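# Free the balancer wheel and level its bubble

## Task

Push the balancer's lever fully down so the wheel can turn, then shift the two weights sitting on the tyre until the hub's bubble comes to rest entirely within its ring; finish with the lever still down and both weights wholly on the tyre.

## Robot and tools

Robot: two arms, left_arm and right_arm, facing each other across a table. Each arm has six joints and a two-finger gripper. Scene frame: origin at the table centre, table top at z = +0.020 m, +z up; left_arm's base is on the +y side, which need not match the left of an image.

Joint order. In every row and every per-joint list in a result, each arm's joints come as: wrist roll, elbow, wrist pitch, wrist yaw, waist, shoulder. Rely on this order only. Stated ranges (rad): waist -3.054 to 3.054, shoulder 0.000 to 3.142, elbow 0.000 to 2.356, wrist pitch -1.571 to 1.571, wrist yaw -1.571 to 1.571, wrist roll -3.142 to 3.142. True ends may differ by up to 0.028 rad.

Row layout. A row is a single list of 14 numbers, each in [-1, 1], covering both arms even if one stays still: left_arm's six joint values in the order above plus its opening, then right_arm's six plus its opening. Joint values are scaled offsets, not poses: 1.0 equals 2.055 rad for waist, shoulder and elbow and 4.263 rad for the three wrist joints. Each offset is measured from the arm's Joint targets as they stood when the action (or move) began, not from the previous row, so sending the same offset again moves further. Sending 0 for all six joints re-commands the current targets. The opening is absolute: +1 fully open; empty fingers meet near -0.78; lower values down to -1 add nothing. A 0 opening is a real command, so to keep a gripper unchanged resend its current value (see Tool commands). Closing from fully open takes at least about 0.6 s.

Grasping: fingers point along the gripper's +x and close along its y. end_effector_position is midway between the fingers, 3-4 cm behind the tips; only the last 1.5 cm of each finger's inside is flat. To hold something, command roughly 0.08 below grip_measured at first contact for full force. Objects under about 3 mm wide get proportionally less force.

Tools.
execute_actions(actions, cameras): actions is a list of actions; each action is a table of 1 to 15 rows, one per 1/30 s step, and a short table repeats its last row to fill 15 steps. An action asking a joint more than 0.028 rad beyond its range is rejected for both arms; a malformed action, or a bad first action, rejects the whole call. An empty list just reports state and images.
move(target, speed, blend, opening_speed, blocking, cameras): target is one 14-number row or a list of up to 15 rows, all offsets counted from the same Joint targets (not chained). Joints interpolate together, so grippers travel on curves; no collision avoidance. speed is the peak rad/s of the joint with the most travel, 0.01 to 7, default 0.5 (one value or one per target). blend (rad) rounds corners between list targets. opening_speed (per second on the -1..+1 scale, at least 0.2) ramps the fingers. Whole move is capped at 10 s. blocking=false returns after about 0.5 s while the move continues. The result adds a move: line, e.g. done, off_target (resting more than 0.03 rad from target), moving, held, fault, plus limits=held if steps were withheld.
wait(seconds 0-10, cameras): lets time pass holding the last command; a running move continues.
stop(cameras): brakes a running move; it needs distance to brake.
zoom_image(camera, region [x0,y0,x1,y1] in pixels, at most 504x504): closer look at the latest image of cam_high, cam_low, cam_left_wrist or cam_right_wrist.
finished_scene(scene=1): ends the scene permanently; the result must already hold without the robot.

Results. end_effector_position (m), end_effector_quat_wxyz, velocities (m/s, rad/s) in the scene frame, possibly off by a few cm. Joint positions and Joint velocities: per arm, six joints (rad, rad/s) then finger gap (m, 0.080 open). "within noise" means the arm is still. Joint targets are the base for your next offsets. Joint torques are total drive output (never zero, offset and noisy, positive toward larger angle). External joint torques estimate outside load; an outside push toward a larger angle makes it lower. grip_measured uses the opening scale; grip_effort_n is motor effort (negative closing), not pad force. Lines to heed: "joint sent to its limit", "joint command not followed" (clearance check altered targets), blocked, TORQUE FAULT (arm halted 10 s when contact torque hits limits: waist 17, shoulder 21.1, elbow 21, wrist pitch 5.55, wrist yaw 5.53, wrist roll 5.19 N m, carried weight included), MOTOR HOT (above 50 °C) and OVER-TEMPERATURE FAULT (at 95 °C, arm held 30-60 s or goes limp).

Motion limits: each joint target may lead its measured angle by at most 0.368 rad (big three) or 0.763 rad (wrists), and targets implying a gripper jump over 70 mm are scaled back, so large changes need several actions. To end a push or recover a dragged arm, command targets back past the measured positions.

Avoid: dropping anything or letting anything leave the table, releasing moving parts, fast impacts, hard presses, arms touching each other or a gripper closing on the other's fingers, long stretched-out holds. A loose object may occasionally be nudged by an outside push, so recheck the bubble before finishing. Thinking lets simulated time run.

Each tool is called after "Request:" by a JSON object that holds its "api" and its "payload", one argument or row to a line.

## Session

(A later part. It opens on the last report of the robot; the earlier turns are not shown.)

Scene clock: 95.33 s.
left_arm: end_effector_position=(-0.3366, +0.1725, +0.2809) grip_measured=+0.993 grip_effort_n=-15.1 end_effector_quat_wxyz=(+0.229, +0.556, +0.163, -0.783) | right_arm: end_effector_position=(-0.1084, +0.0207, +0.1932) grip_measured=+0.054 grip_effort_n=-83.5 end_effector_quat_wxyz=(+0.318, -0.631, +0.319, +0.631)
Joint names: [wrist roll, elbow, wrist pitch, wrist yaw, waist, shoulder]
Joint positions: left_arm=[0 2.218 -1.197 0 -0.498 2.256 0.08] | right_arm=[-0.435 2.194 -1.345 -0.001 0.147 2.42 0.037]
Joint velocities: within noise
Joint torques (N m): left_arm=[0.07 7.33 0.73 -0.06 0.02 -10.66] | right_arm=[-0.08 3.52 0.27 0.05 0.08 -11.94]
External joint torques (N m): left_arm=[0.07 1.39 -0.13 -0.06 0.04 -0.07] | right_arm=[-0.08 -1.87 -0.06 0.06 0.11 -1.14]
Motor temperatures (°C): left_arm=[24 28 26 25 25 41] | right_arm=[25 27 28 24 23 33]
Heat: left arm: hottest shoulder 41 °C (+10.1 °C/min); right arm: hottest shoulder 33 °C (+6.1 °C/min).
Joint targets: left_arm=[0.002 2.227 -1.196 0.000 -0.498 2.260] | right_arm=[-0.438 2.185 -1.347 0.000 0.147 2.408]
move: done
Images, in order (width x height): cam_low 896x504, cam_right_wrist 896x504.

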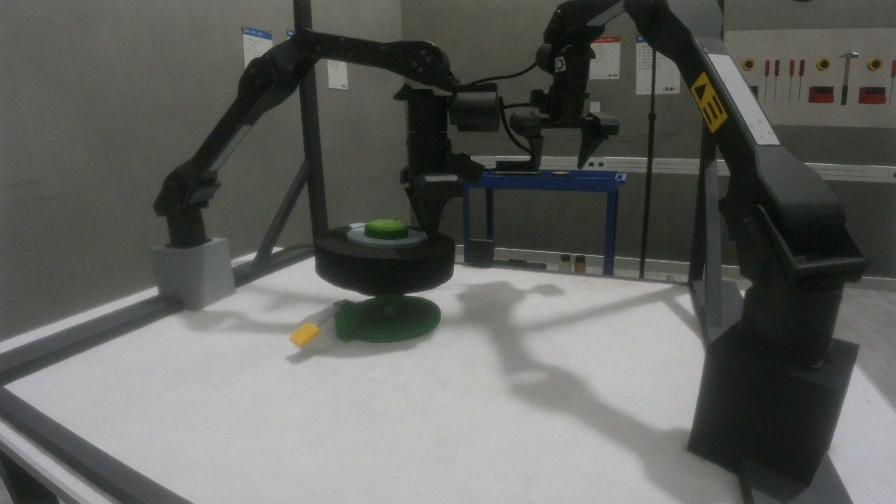

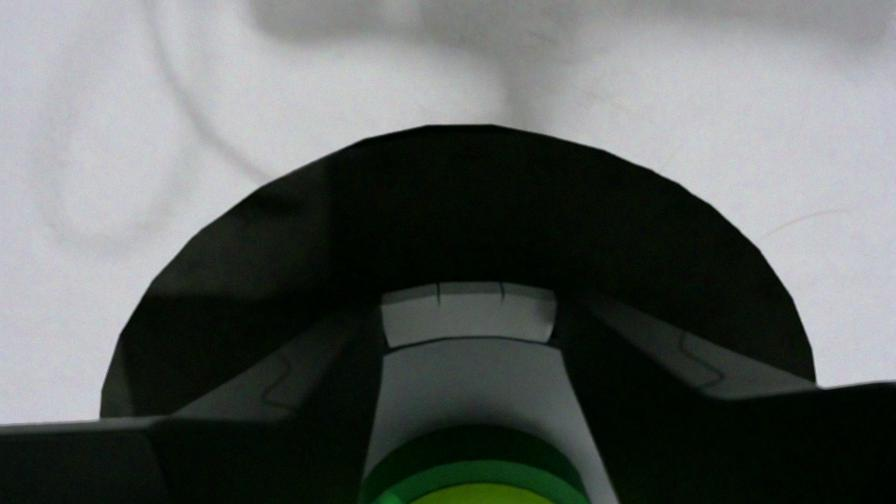

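Request:
{"api": "move", "payload": {
  "target": [
    [0,0,0,0,0,0,0.99,0,0,0,0,0,0,0.02],
    [0,0,0,0,0,0,0.99,0,0,0,0,0,0,0.35]
  ],
  "opening_speed": 0.4,
  "cameras": []
}}

Request:
{"api": "move", "payload": {
  "target": [
    [0,0,0,0,0,0,0.99,0,0.0438,-0.0211,0,0,0,0.35],
    [0,0,0,0,0,0,0.99,0.1,0.05,-0.0235,0,-0.31,-0.01,0.35]
  ],
  "speed": [0.25,1.0],
  "cameras": ["cam_high","cam_low"]
}}

Request:
{"api": "zoom_image", "payload": {
  "camera": "cam_high",
  "region": [390, 250, 520, 380]
}}

Scene clock: 97.40 s.
left_arm: end_effector_position=(-0.3366, +0.1725, +0.2809) grip_measured=+0.993 grip_effort_n=-15.1 end_effector_quat_wxyz=(+0.229, +0.556, +0.163, -0.783) | right_arm: end_effector_position=(-0.1081, +0.0201, +0.1925) grip_measured=+0.346 grip_effort_n=15.6 end_effector_quat_wxyz=(+0.318, -0.632, +0.320, +0.630)
Joint names: [wrist roll, elbow, wrist pitch, wrist yaw, waist, shoulder]
Joint positions: left_arm=[0 2.218 -1.197 0 -0.498 2.256 0.08] | right_arm=[-0.435 2.191 -1.346 0 0.147 2.42 0.051]
Joint velocities: within noise
Joint torques (N m): left_arm=[0.06 7.36 0.77 -0.02 0.03 -10.47] | right_arm=[-0.08 3.74 0.3 0.01 0 -11.91]
External joint torques (N m): left_arm=[0.06 1.39 -0.1 -0.02 -0.03 0.18] | right_arm=[-0.08 -1.59 0.02 0.03 0 -1.1]
Motor temperatures (°C): left_arm=[24 28 26 25 25 41] | right_arm=[25 27 28 24 23 34]
Heat: left arm: hottest shoulder 41 °C (+10.1 °C/min); right arm: hottest shoulder 34 °C (+7.1 °C/min).
Joint targets: left_arm=[0.002 2.227 -1.196 0.000 -0.498 2.260] | right_arm=[-0.438 2.184 -1.347 0.000 0.147 2.408]
move: done
No camera images: "cameras" was empty.

Scene clock: 99.53 s.
left_arm: end_effector_position=(-0.3366, +0.1725, +0.2809) grip_measured=+0.993 grip_effort_n=-15.1 end_effector_quat_wxyz=(+0.229, +0.556, +0.163, -0.783) | right_arm: end_effector_position=(+0.1831, -0.0187, +0.2202) grip_measured=+0.347 grip_effort_n=12.3 end_effector_quat_wxyz=(+0.593, -0.385, +0.595, +0.383)
Joint names: [wrist roll, elbow, wrist pitch, wrist yaw, waist, shoulder]
Joint positions: left_arm=[0 2.218 -1.197 0 -0.498 2.256 0.08] | right_arm=[-0.015 2.277 -1.446 0.001 -0.491 2.406 0.051]
Joint velocities: within noise
Joint torques (N m): left_arm=[0.02 7.29 0.76 -0.02 0.06 -10.5] | right_arm=[0.17 5.53 0.3 -0.01 0.06 -12.65]
External joint torques (N m): left_arm=[0.02 1.43 -0.08 -0.02 -0.02 -0.01] | right_arm=[0.17 0.14 -0.03 0.01 -0.15 -1.87]
Motor temperatures (°C): left_arm=[24 28 26 25 25 41] | right_arm=[25 27 28 24 23 34]
Heat: left arm: hottest shoulder 41 °C (+9.1 °C/min); right arm: hottest shoulder 34 °C (+7.1 °C/min).
Joint targets: left_arm=[0.002 2.227 -1.196 0.000 -0.498 2.260] | right_arm=[-0.011 2.287 -1.447 0.000 -0.490 2.388]
move: done
Images, in order (width x height): cam_high 896x504, cam_low 896x504.

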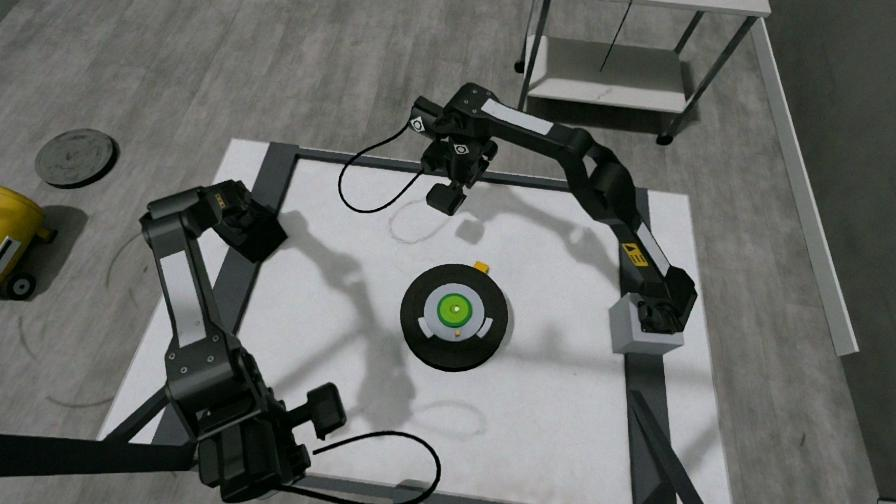

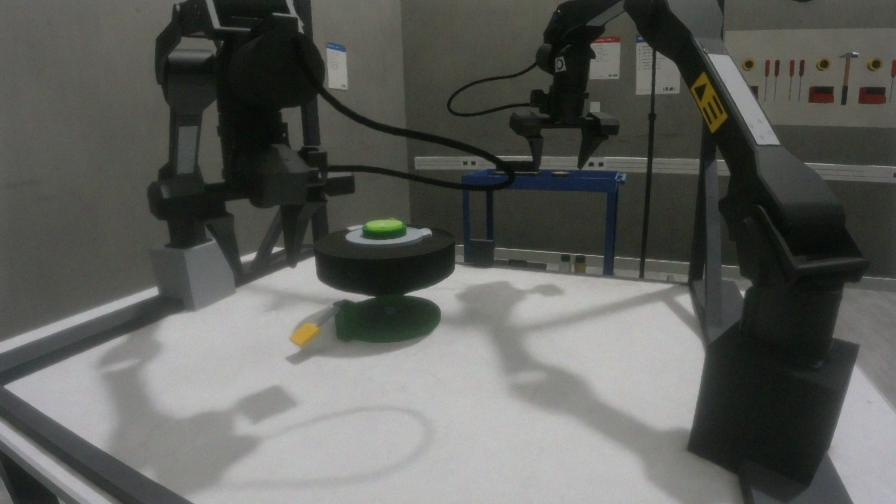

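Scaled by 3.877 from the camera's 896x504 image, which has a finer 1280x720 frame.

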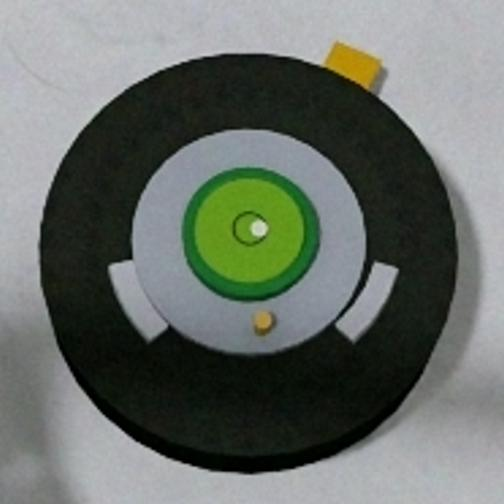

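Request:
{"api": "zoom_image", "payload": {
  "camera": "cam_high",
  "region": [436, 290, 476, 330]
}}

Scaled by 12.600 from the camera's 896x504 image, which has a finer 1280x720 frame.

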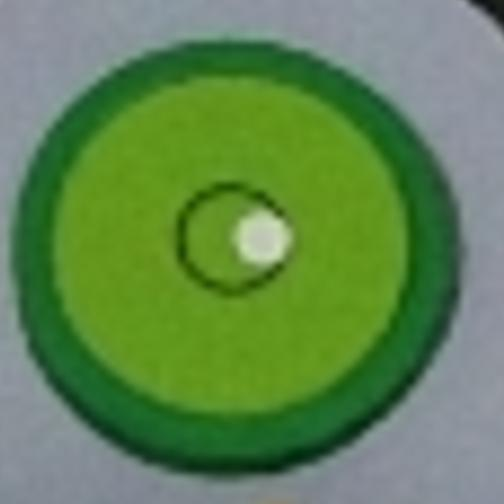

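Request:
{"api": "move", "payload": {
  "target": [
    [0,0,0,0,0,0,0.99,-0.5961,-0.4149,0.0751,0,0.05,-0.2479,0.42],
    [0,0,0,0,0,0,0.99,-0.5961,-0.4149,0.0751,0,0.3217,-0.2479,0.42]
  ],
  "speed": 1.1,
  "cameras": ["cam_low","cam_right_wrist"]
}}

Scene clock: 104.93 s.
left_arm: end_effector_position=(-0.3366, +0.1725, +0.2809) grip_measured=+0.993 grip_effort_n=-15.1 end_effector_quat_wxyz=(+0.229, +0.556, +0.163, -0.783) | right_arm: end_effector_position=(-0.0919, -0.1010, +0.2121) grip_measured=+0.418 grip_effort_n=11.9 end_effector_quat_wxyz=(+0.403, +0.582, +0.396, -0.585)
Joint names: [wrist roll, elbow, wrist pitch, wrist yaw, waist, shoulder]
Joint positions: left_arm=[0 2.218 -1.197 0 -0.498 2.256 0.08] | right_arm=[-2.548 1.439 -1.127 -0.001 0.17 1.893 0.054]
Joint velocities: within noise
Joint torques (N m): left_arm=[0.08 7.32 0.77 -0.03 0.06 -10.5] | right_arm=[-0.14 3.86 0.31 0.03 0.07 -8.92]
External joint torques (N m): left_arm=[0.07 1.48 -0.07 -0.03 0.06 -0.09] | right_arm=[-0.14 -1.28 0.11 0.06 0.14 -1.46]
Motor temperatures (°C): left_arm=[24 29 26 25 25 42] | right_arm=[25 27 28 24 23 35]
Heat: left arm: hottest shoulder 42 °C (+9.0 °C/min); right arm: hottest shoulder 35 °C (+8.0 °C/min).
Joint targets: left_arm=[0.002 2.227 -1.196 0.000 -0.498 2.260] | right_arm=[-2.553 1.434 -1.127 0.000 0.171 1.878]
move: done
Images, in order (width x height): cam_low 896x504, cam_right_wrist 896x504.

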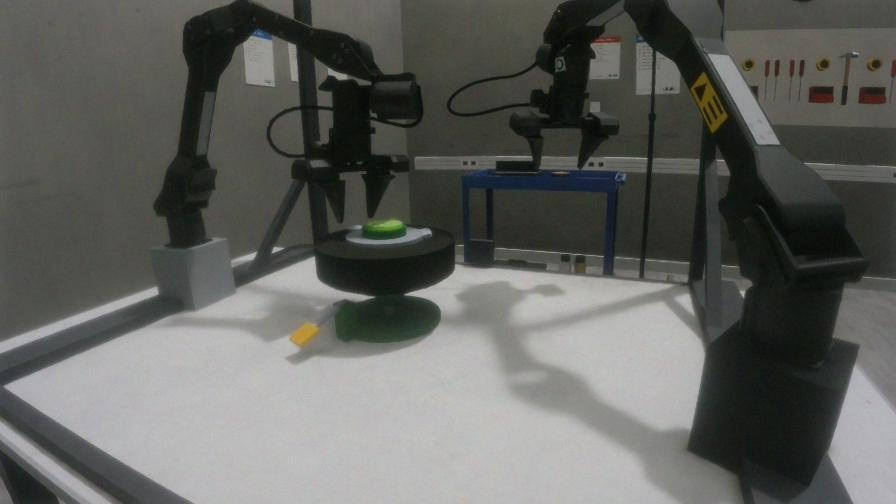

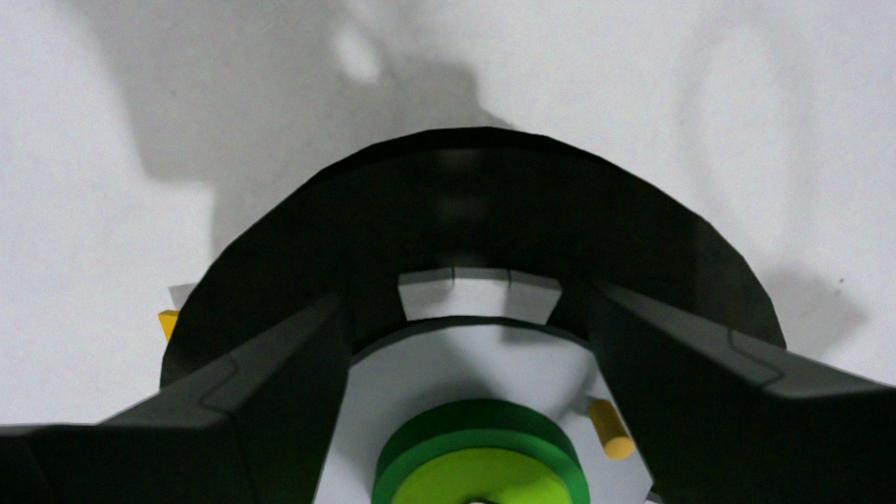

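Request:
{"api": "move", "payload": {
  "target": [
    [0,0,0,0,0,0,0.99,0.0183,0,0,0,0.0034,0,0.42],
    [0,0,0,0,0,0,0.99,0.0183,-0.0282,0.0204,0,0.0034,0.0102,0.40]
  ],
  "speed": 0.2,
  "cameras": ["cam_low","cam_right_wrist"]
}}

Request:
{"api": "zoom_image", "payload": {
  "camera": "cam_low",
  "region": [310, 180, 470, 290]
}}

Scene clock: 107.23 s.
left_arm: end_effector_position=(-0.3366, +0.1725, +0.2809) grip_measured=+0.993 grip_effort_n=-15.1 end_effector_quat_wxyz=(+0.229, +0.556, +0.163, -0.783) | right_arm: end_effector_position=(-0.0941, -0.0991, +0.1976) grip_measured=+0.403 grip_effort_n=-15.6 end_effector_quat_wxyz=(+0.375, +0.598, +0.385, -0.595)
Joint names: [wrist roll, elbow, wrist pitch, wrist yaw, waist, shoulder]
Joint positions: left_arm=[0 2.218 -1.197 0 -0.498 2.256 0.08] | right_arm=[-2.477 1.381 -1.042 -0.001 0.175 1.894 0.053]
Joint velocities: within noise
Joint torques (N m): left_arm=[0.06 7.32 0.77 -0.04 0.01 -10.44] | right_arm=[0.1 3.86 0.5 0.02 0.27 -6.69]
External joint torques (N m): left_arm=[0.06 1.43 -0.07 -0.02 -0.17 0.1] | right_arm=[0.1 -1.27 0.25 0.05 0.28 0.76]
Motor temperatures (°C): left_arm=[24 29 26 25 25 42] | right_arm=[25 27 27 24 23 35]
Heat: left arm: hottest shoulder 42 °C (+8.1 °C/min); right arm: hottest shoulder 35 °C (+8.1 °C/min).
Joint targets: left_arm=[0.002 2.227 -1.196 0.000 -0.498 2.260] | right_arm=[-2.475 1.376 -1.040 0.000 0.178 1.899]
move: done
Images, in order (width x height): cam_low 896x504, cam_right_wrist 896x504.

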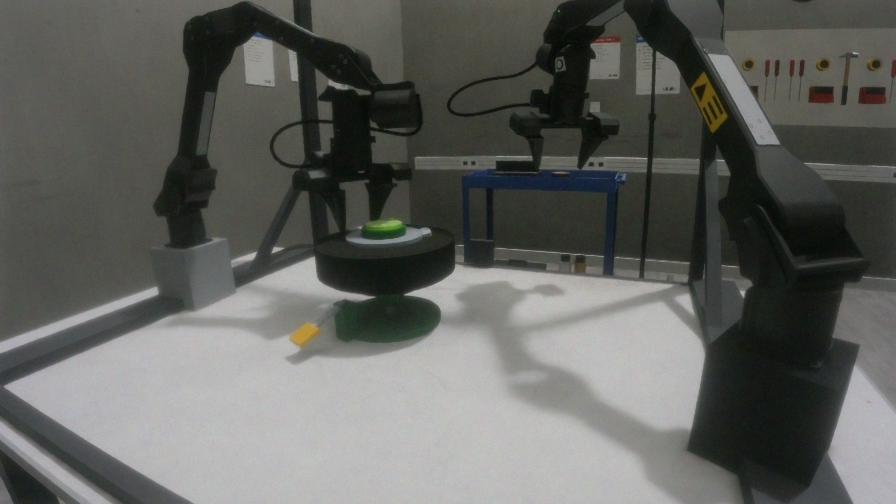

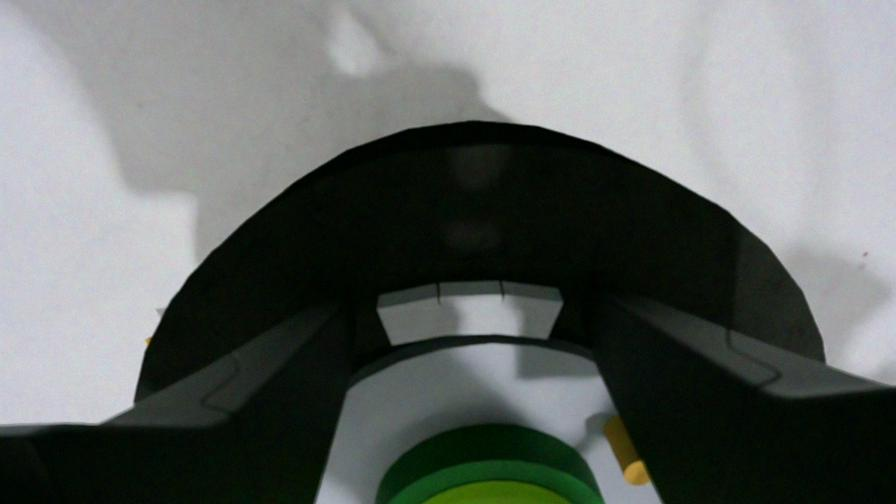

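Scaled by 3.150 from the camera's 896x504 image, which has a finer 1280x720 frame.

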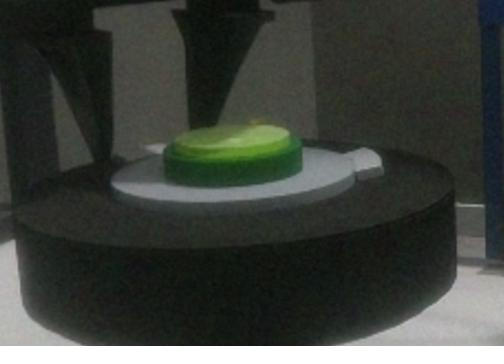

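Request:
{"api": "move", "payload": {
  "target": [
    [0,0,0,0,0,0,0.99,0,0,0,0,0,0,0.40],
    [0,0,0,0,0,0,0.99,0,0,0,0,0,0,0.02]
  ],
  "opening_speed": 0.4,
  "cameras": ["cam_right_wrist"]
}}

Request:
{"api": "move", "payload": {
  "target": [
    [0,0,0,0,0,0,0.99,0,0.0292,-0.0141,0,0,0,0.02],
    [0,0,0,0,0,0,0.99,0.0015,0.0112,-0.0134,0,0.0031,-0.0127,0.02],
    [0,0,0,0,0,0,0.99,0.0015,-0.018,0.0007,0,0.0031,-0.0127,0.02]
  ],
  "speed": 0.2,
  "cameras": ["cam_low","cam_right_wrist"]
}}

Request:
{"api": "zoom_image", "payload": {
  "camera": "cam_low",
  "region": [310, 180, 470, 290]
}}

Scene clock: 109.83 s.
left_arm: end_effector_position=(-0.3366, +0.1725, +0.2809) grip_measured=+0.993 grip_effort_n=-15.1 end_effector_quat_wxyz=(+0.229, +0.556, +0.163, -0.783) | right_arm: end_effector_position=(-0.0942, -0.0991, +0.1976) grip_measured=+0.051 grip_effort_n=-83.5 end_effector_quat_wxyz=(+0.375, +0.598, +0.385, -0.595)
Joint names: [wrist roll, elbow, wrist pitch, wrist yaw, waist, shoulder]
Joint positions: left_arm=[0 2.218 -1.197 0 -0.498 2.256 0.08] | right_arm=[-2.477 1.381 -1.042 -0.001 0.176 1.894 0.037]
Joint velocities: within noise
Joint torques (N m): left_arm=[0.06 7.29 0.75 -0.02 -0.03 -10.49] | right_arm=[0.11 3.8 0.48 0.04 0.27 -6.73]
External joint torques (N m): left_arm=[0.05 1.43 -0.11 -0.02 0 -0.06] | right_arm=[0.11 -1.36 0.22 0.07 0.24 0.74]
Motor temperatures (°C): left_arm=[24 29 26 25 25 42] | right_arm=[25 27 27 24 23 35]
Heat: left arm: hottest shoulder 42 °C (+8.0 °C/min); right arm: hottest shoulder 35 °C (+7.0 °C/min).
Joint targets: left_arm=[0.002 2.227 -1.196 0.000 -0.498 2.260] | right_arm=[-2.474 1.377 -1.040 0.000 0.178 1.899]
move: done
Images, in order (width x height): cam_right_wrist 896x504.

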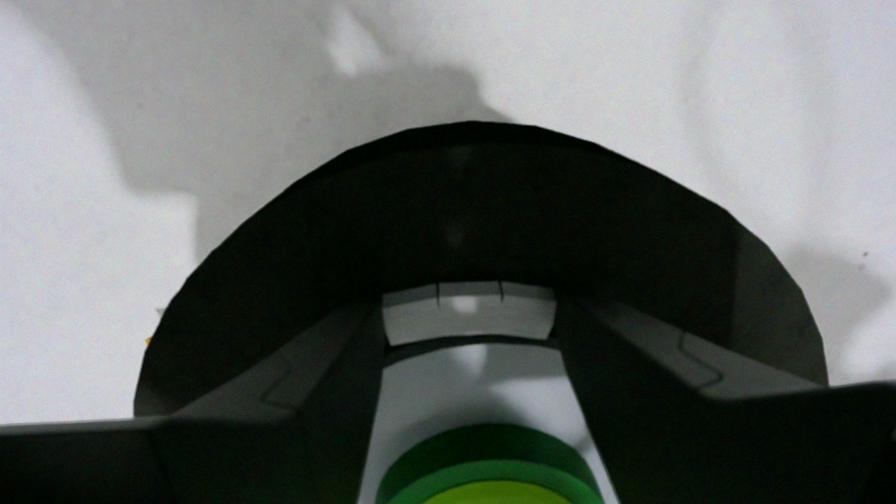

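Scene clock: 111.13 s.
left_arm: end_effector_position=(-0.3366, +0.1725, +0.2809) grip_measured=+0.993 grip_effort_n=-15.1 end_effector_quat_wxyz=(+0.229, +0.556, +0.163, -0.783) | right_arm: end_effector_position=(-0.0941, -0.1091, +0.1916) grip_measured=+0.051 grip_effort_n=-83.5 end_effector_quat_wxyz=(+0.383, +0.595, +0.377, -0.598)
Joint names: [wrist roll, elbow, wrist pitch, wrist yaw, waist, shoulder]
Joint positions: left_arm=[0 2.218 -1.197 0 -0.498 2.256 0.08] | right_arm=[-2.47 1.345 -1.04 0 0.182 1.885 0.037]
Joint velocities: within noise
Joint torques (N m): left_arm=[0.04 7.21 0.77 -0.02 0.03 -10.49] | right_arm=[0.1 3.72 0.57 0.02 0.29 -8.43]
External joint torques (N m): left_arm=[0.04 1.3 -0.09 -0.02 0.01 0.05] | right_arm=[0.1 -1.33 0.38 0.06 0.24 -1.08]
Motor temperatures (°C): left_arm=[24 29 26 25 25 42] | right_arm=[25 27 27 24 23 35]
Heat: left arm: hottest shoulder 42 °C (+7.1 °C/min); right arm: hottest shoulder 35 °C (+7.1 °C/min).
Joint targets: left_arm=[0.002 2.227 -1.196 0.000 -0.498 2.260] | right_arm=[-2.468 1.340 -1.037 0.000 0.184 1.873]
move: done
Images, in order (width x height): cam_low 896x504, cam_right_wrist 896x504.

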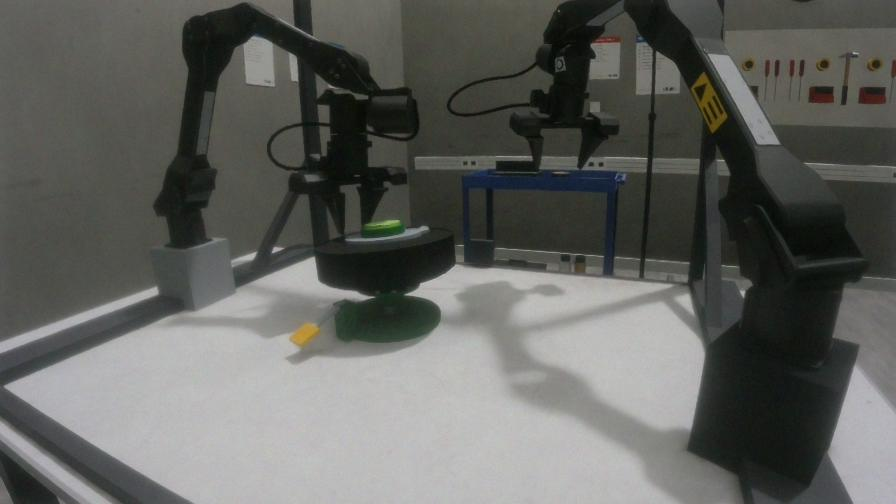

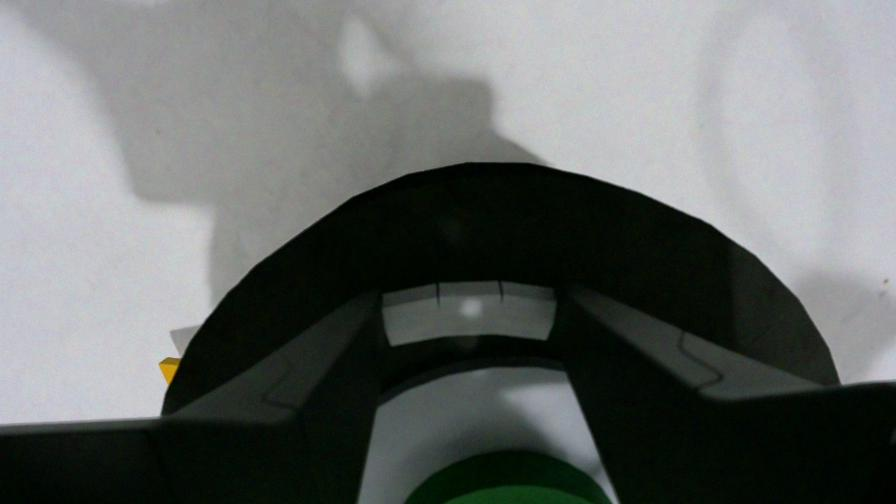

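Scaled by 3.150 from the camera's 896x504 image, which has a finer 1280x720 frame.

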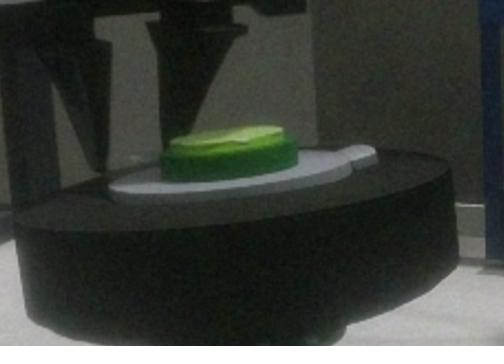

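Request:
{"api": "move", "payload": {
  "target": [
    [0,0,0,0,0,0,0.99,0,0.009,-0.0042,0,0,0,0.02],
    [0,0,0,0,0,0,0.99,0,0.009,-0.0042,0,0,0,0.3]
  ],
  "speed": 0.2,
  "opening_speed": 0.3,
  "cameras": ["cam_right_wrist"]
}}

Request:
{"api": "move", "payload": {
  "target": [
    [0,0,0,0,0,0,0.99,0,0.05,-0.024,0,0,0,0.3],
    [0,0,0,0,0,0,0.99,0,0.07,-0.033,0,-0.1,-0.01,0.3],
    [0,0,0,0,0,0,0.99,0.3,0.07,-0.033,0,-0.38,-0.02,0.3]
  ],
  "speed": [0.25,0.8,1.1],
  "cameras": ["cam_high","cam_low"]
}}

Request:
{"api": "zoom_image", "payload": {
  "camera": "cam_high",
  "region": [390, 250, 520, 380]
}}

Request:
{"api": "zoom_image", "payload": {
  "camera": "cam_high",
  "region": [436, 290, 476, 330]
}}

Scene clock: 113.50 s.
left_arm: end_effector_position=(-0.3366, +0.1725, +0.2809) grip_measured=+0.993 grip_effort_n=-15.1 end_effector_quat_wxyz=(+0.229, +0.556, +0.163, -0.783) | right_arm: end_effector_position=(-0.0937, -0.1108, +0.1925) grip_measured=+0.296 grip_effort_n=13.7 end_effector_quat_wxyz=(+0.386, +0.594, +0.374, -0.599)
Joint names: [wrist roll, elbow, wrist pitch, wrist yaw, waist, shoulder]
Joint positions: left_arm=[0 2.218 -1.197 0 -0.498 2.256 0.08] | right_arm=[-2.47 1.348 -1.053 0 0.182 1.885 0.048]
Joint velocities: within noise
Joint torques (N m): left_arm=[0.05 7.28 0.76 -0.02 -0.03 -10.45] | right_arm=[0.11 5.22 0.1 0 0.21 -8.45]
External joint torques (N m): left_arm=[0.05 1.34 -0.09 -0.02 -0.08 0.17] | right_arm=[0.11 0.16 -0.1 0.03 0.22 -1.1]
Motor temperatures (°C): left_arm=[24 29 26 25 25 42] | right_arm=[25 27 27 24 23 35]
Heat: left arm: hottest shoulder 42 °C (+7.1 °C/min); right arm: hottest shoulder 35 °C (+7.1 °C/min).
Joint targets: left_arm=[0.002 2.227 -1.196 0.000 -0.498 2.260] | right_arm=[-2.468 1.358 -1.055 0.000 0.184 1.873]
move: done
Images, in order (width x height): cam_right_wrist 896x504.

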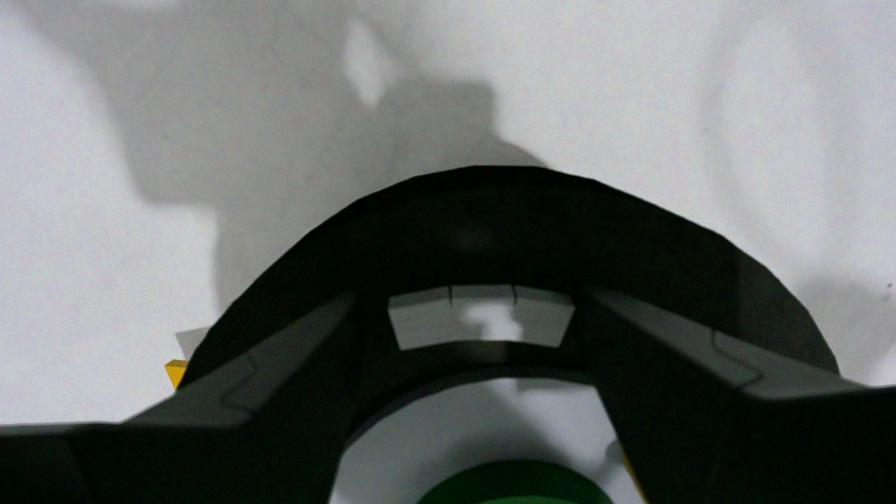

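Scene clock: 116.20 s.
left_arm: end_effector_position=(-0.3366, +0.1725, +0.2809) grip_measured=+0.993 grip_effort_n=-15.1 end_effector_quat_wxyz=(+0.229, +0.556, +0.163, -0.783) | right_arm: end_effector_position=(+0.1650, -0.1429, +0.2406) grip_measured=+0.298 grip_effort_n=11.9 end_effector_quat_wxyz=(+0.323, -0.634, +0.307, +0.632)
Joint names: [wrist roll, elbow, wrist pitch, wrist yaw, waist, shoulder]
Joint positions: left_arm=[0 2.218 -1.197 0 -0.498 2.256 0.08] | right_arm=[-1.192 1.492 -1.194 0.001 -0.596 1.846 0.048]
Joint velocities: within noise
Joint torques (N m): left_arm=[0.08 7.39 0.77 -0.03 0.05 -10.52] | right_arm=[0.12 5.4 0.29 -0.04 -0.01 -8.76]
External joint torques (N m): left_arm=[0.08 1.52 -0.06 -0.02 0.01 0] | right_arm=[0.12 -0.01 -0.06 0 -0.02 -1.39]
Motor temperatures (°C): left_arm=[24 29 26 25 25 43] | right_arm=[25 27 27 24 23 35]
Heat: left arm: hottest shoulder 43 °C (+7.1 °C/min); right arm: hottest shoulder 35 °C (+7.1 °C/min).
Joint targets: left_arm=[0.002 2.227 -1.196 0.000 -0.498 2.260] | right_arm=[-1.189 1.502 -1.196 0.000 -0.597 1.832]
move: done
Images, in order (width x height): cam_high 896x504, cam_low 896x504.

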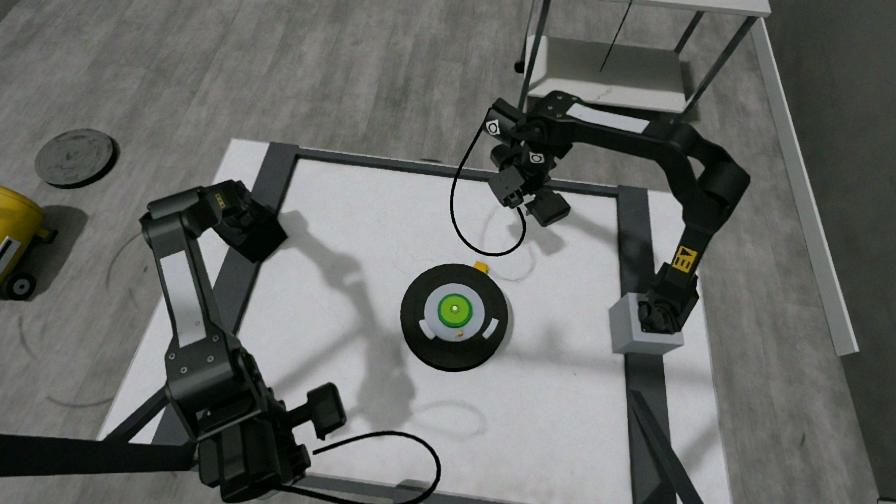

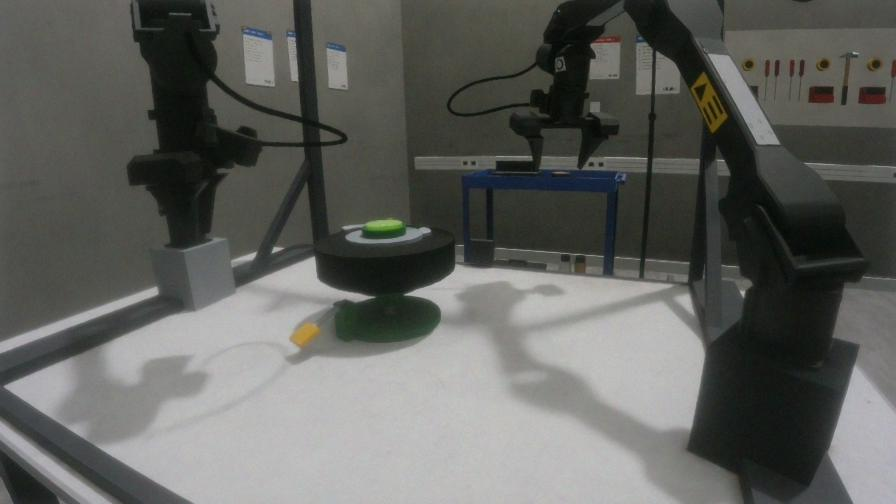

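Scaled by 3.877 from the camera's 896x504 image, which has a finer 1280x720 frame.

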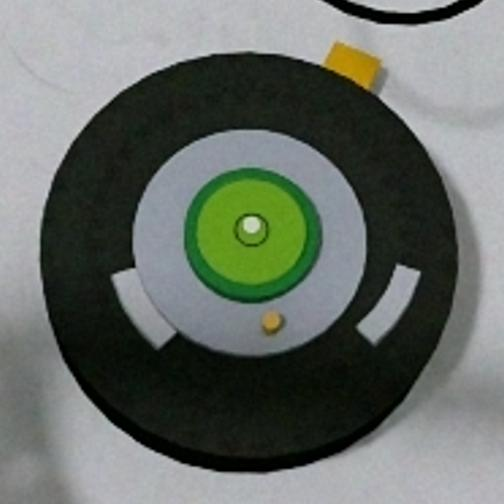

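Scaled by 12.600 from the camera's 896x504 image, which has a finer 1280x720 frame.

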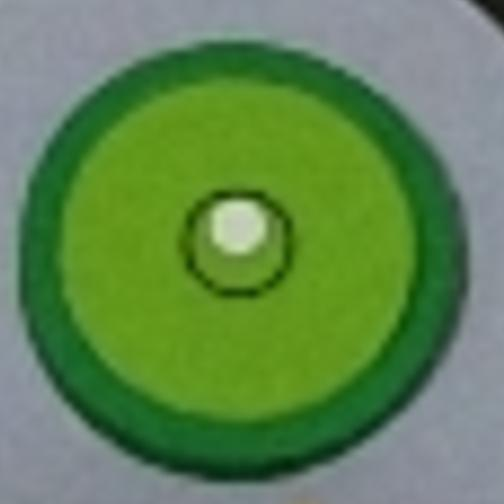

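Request:
{"api": "wait", "payload": {
  "seconds": 1,
  "cameras": ["cam_high","cam_low"]
}}

Request:
{"api": "zoom_image", "payload": {
  "camera": "cam_high",
  "region": [436, 290, 476, 330]
}}

Request:
{"api": "zoom_image", "payload": {
  "camera": "cam_low",
  "region": [270, 270, 450, 370]
}}

Scene clock: 117.67 s.
left_arm: end_effector_position=(-0.3366, +0.1725, +0.2809) grip_measured=+0.993 grip_effort_n=-15.1 end_effector_quat_wxyz=(+0.229, +0.556, +0.163, -0.783) | right_arm: end_effector_position=(+0.1650, -0.1429, +0.2406) grip_measured=+0.298 grip_effort_n=11.9 end_effector_quat_wxyz=(+0.323, -0.634, +0.307, +0.632)
Joint names: [wrist roll, elbow, wrist pitch, wrist yaw, waist, shoulder]
Joint positions: left_arm=[0 2.218 -1.197 0 -0.498 2.256 0.08] | right_arm=[-1.192 1.492 -1.194 0.001 -0.596 1.846 0.048]
Joint velocities: within noise
Joint torques (N m): left_arm=[0.06 7.21 0.72 -0.05 -0.01 -10.47] | right_arm=[0.12 5.46 0.29 -0.04 -0.01 -8.83]
External joint torques (N m): left_arm=[0.06 1.36 -0.12 -0.05 0 -0.02] | right_arm=[0.11 0.04 -0.05 0.01 0.02 -1.43]
Motor temperatures (°C): left_arm=[24 29 26 25 25 43] | right_arm=[25 27 27 24 23 35]
Heat: left arm: hottest shoulder 43 °C (+7.0 °C/min); right arm: hottest shoulder 35 °C (+6.0 °C/min).
Joint targets: left_arm=[0.002 2.227 -1.196 0.000 -0.498 2.260] | right_arm=[-1.189 1.502 -1.196 0.000 -0.597 1.832]
Tool commands: left_gripper/opening=+0.99 right_gripper/opening=+0.3
wait: 1.00 s; at rest from the start
Images, in order (width x height): cam_high 896x504, cam_low 896x504.

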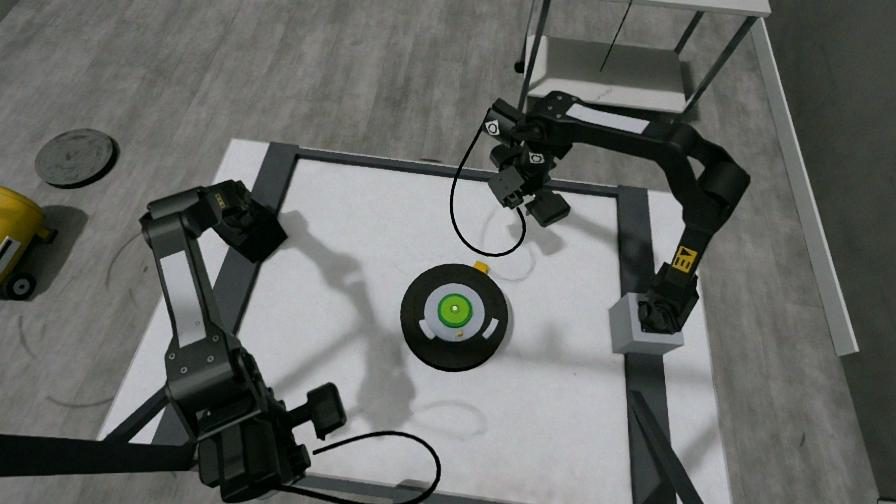

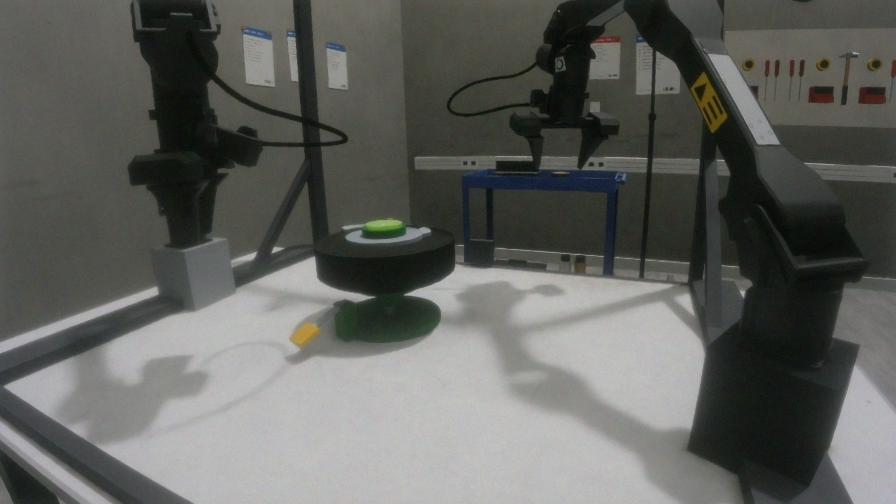

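Scaled by 12.600 from the camera's 896x504 image, which has a finer 1280x720 frame.

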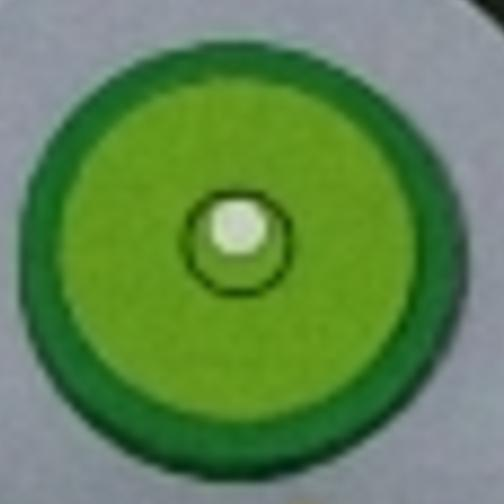

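Scaled by 2.800 from the camera's 896x504 image, which has a finer 1280x720 frame.

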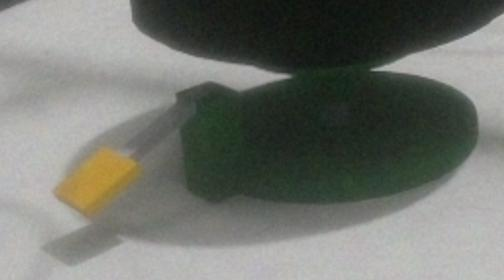

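Request:
{"api": "finished_scene", "payload": {

}}

The scene is finished: the task was done.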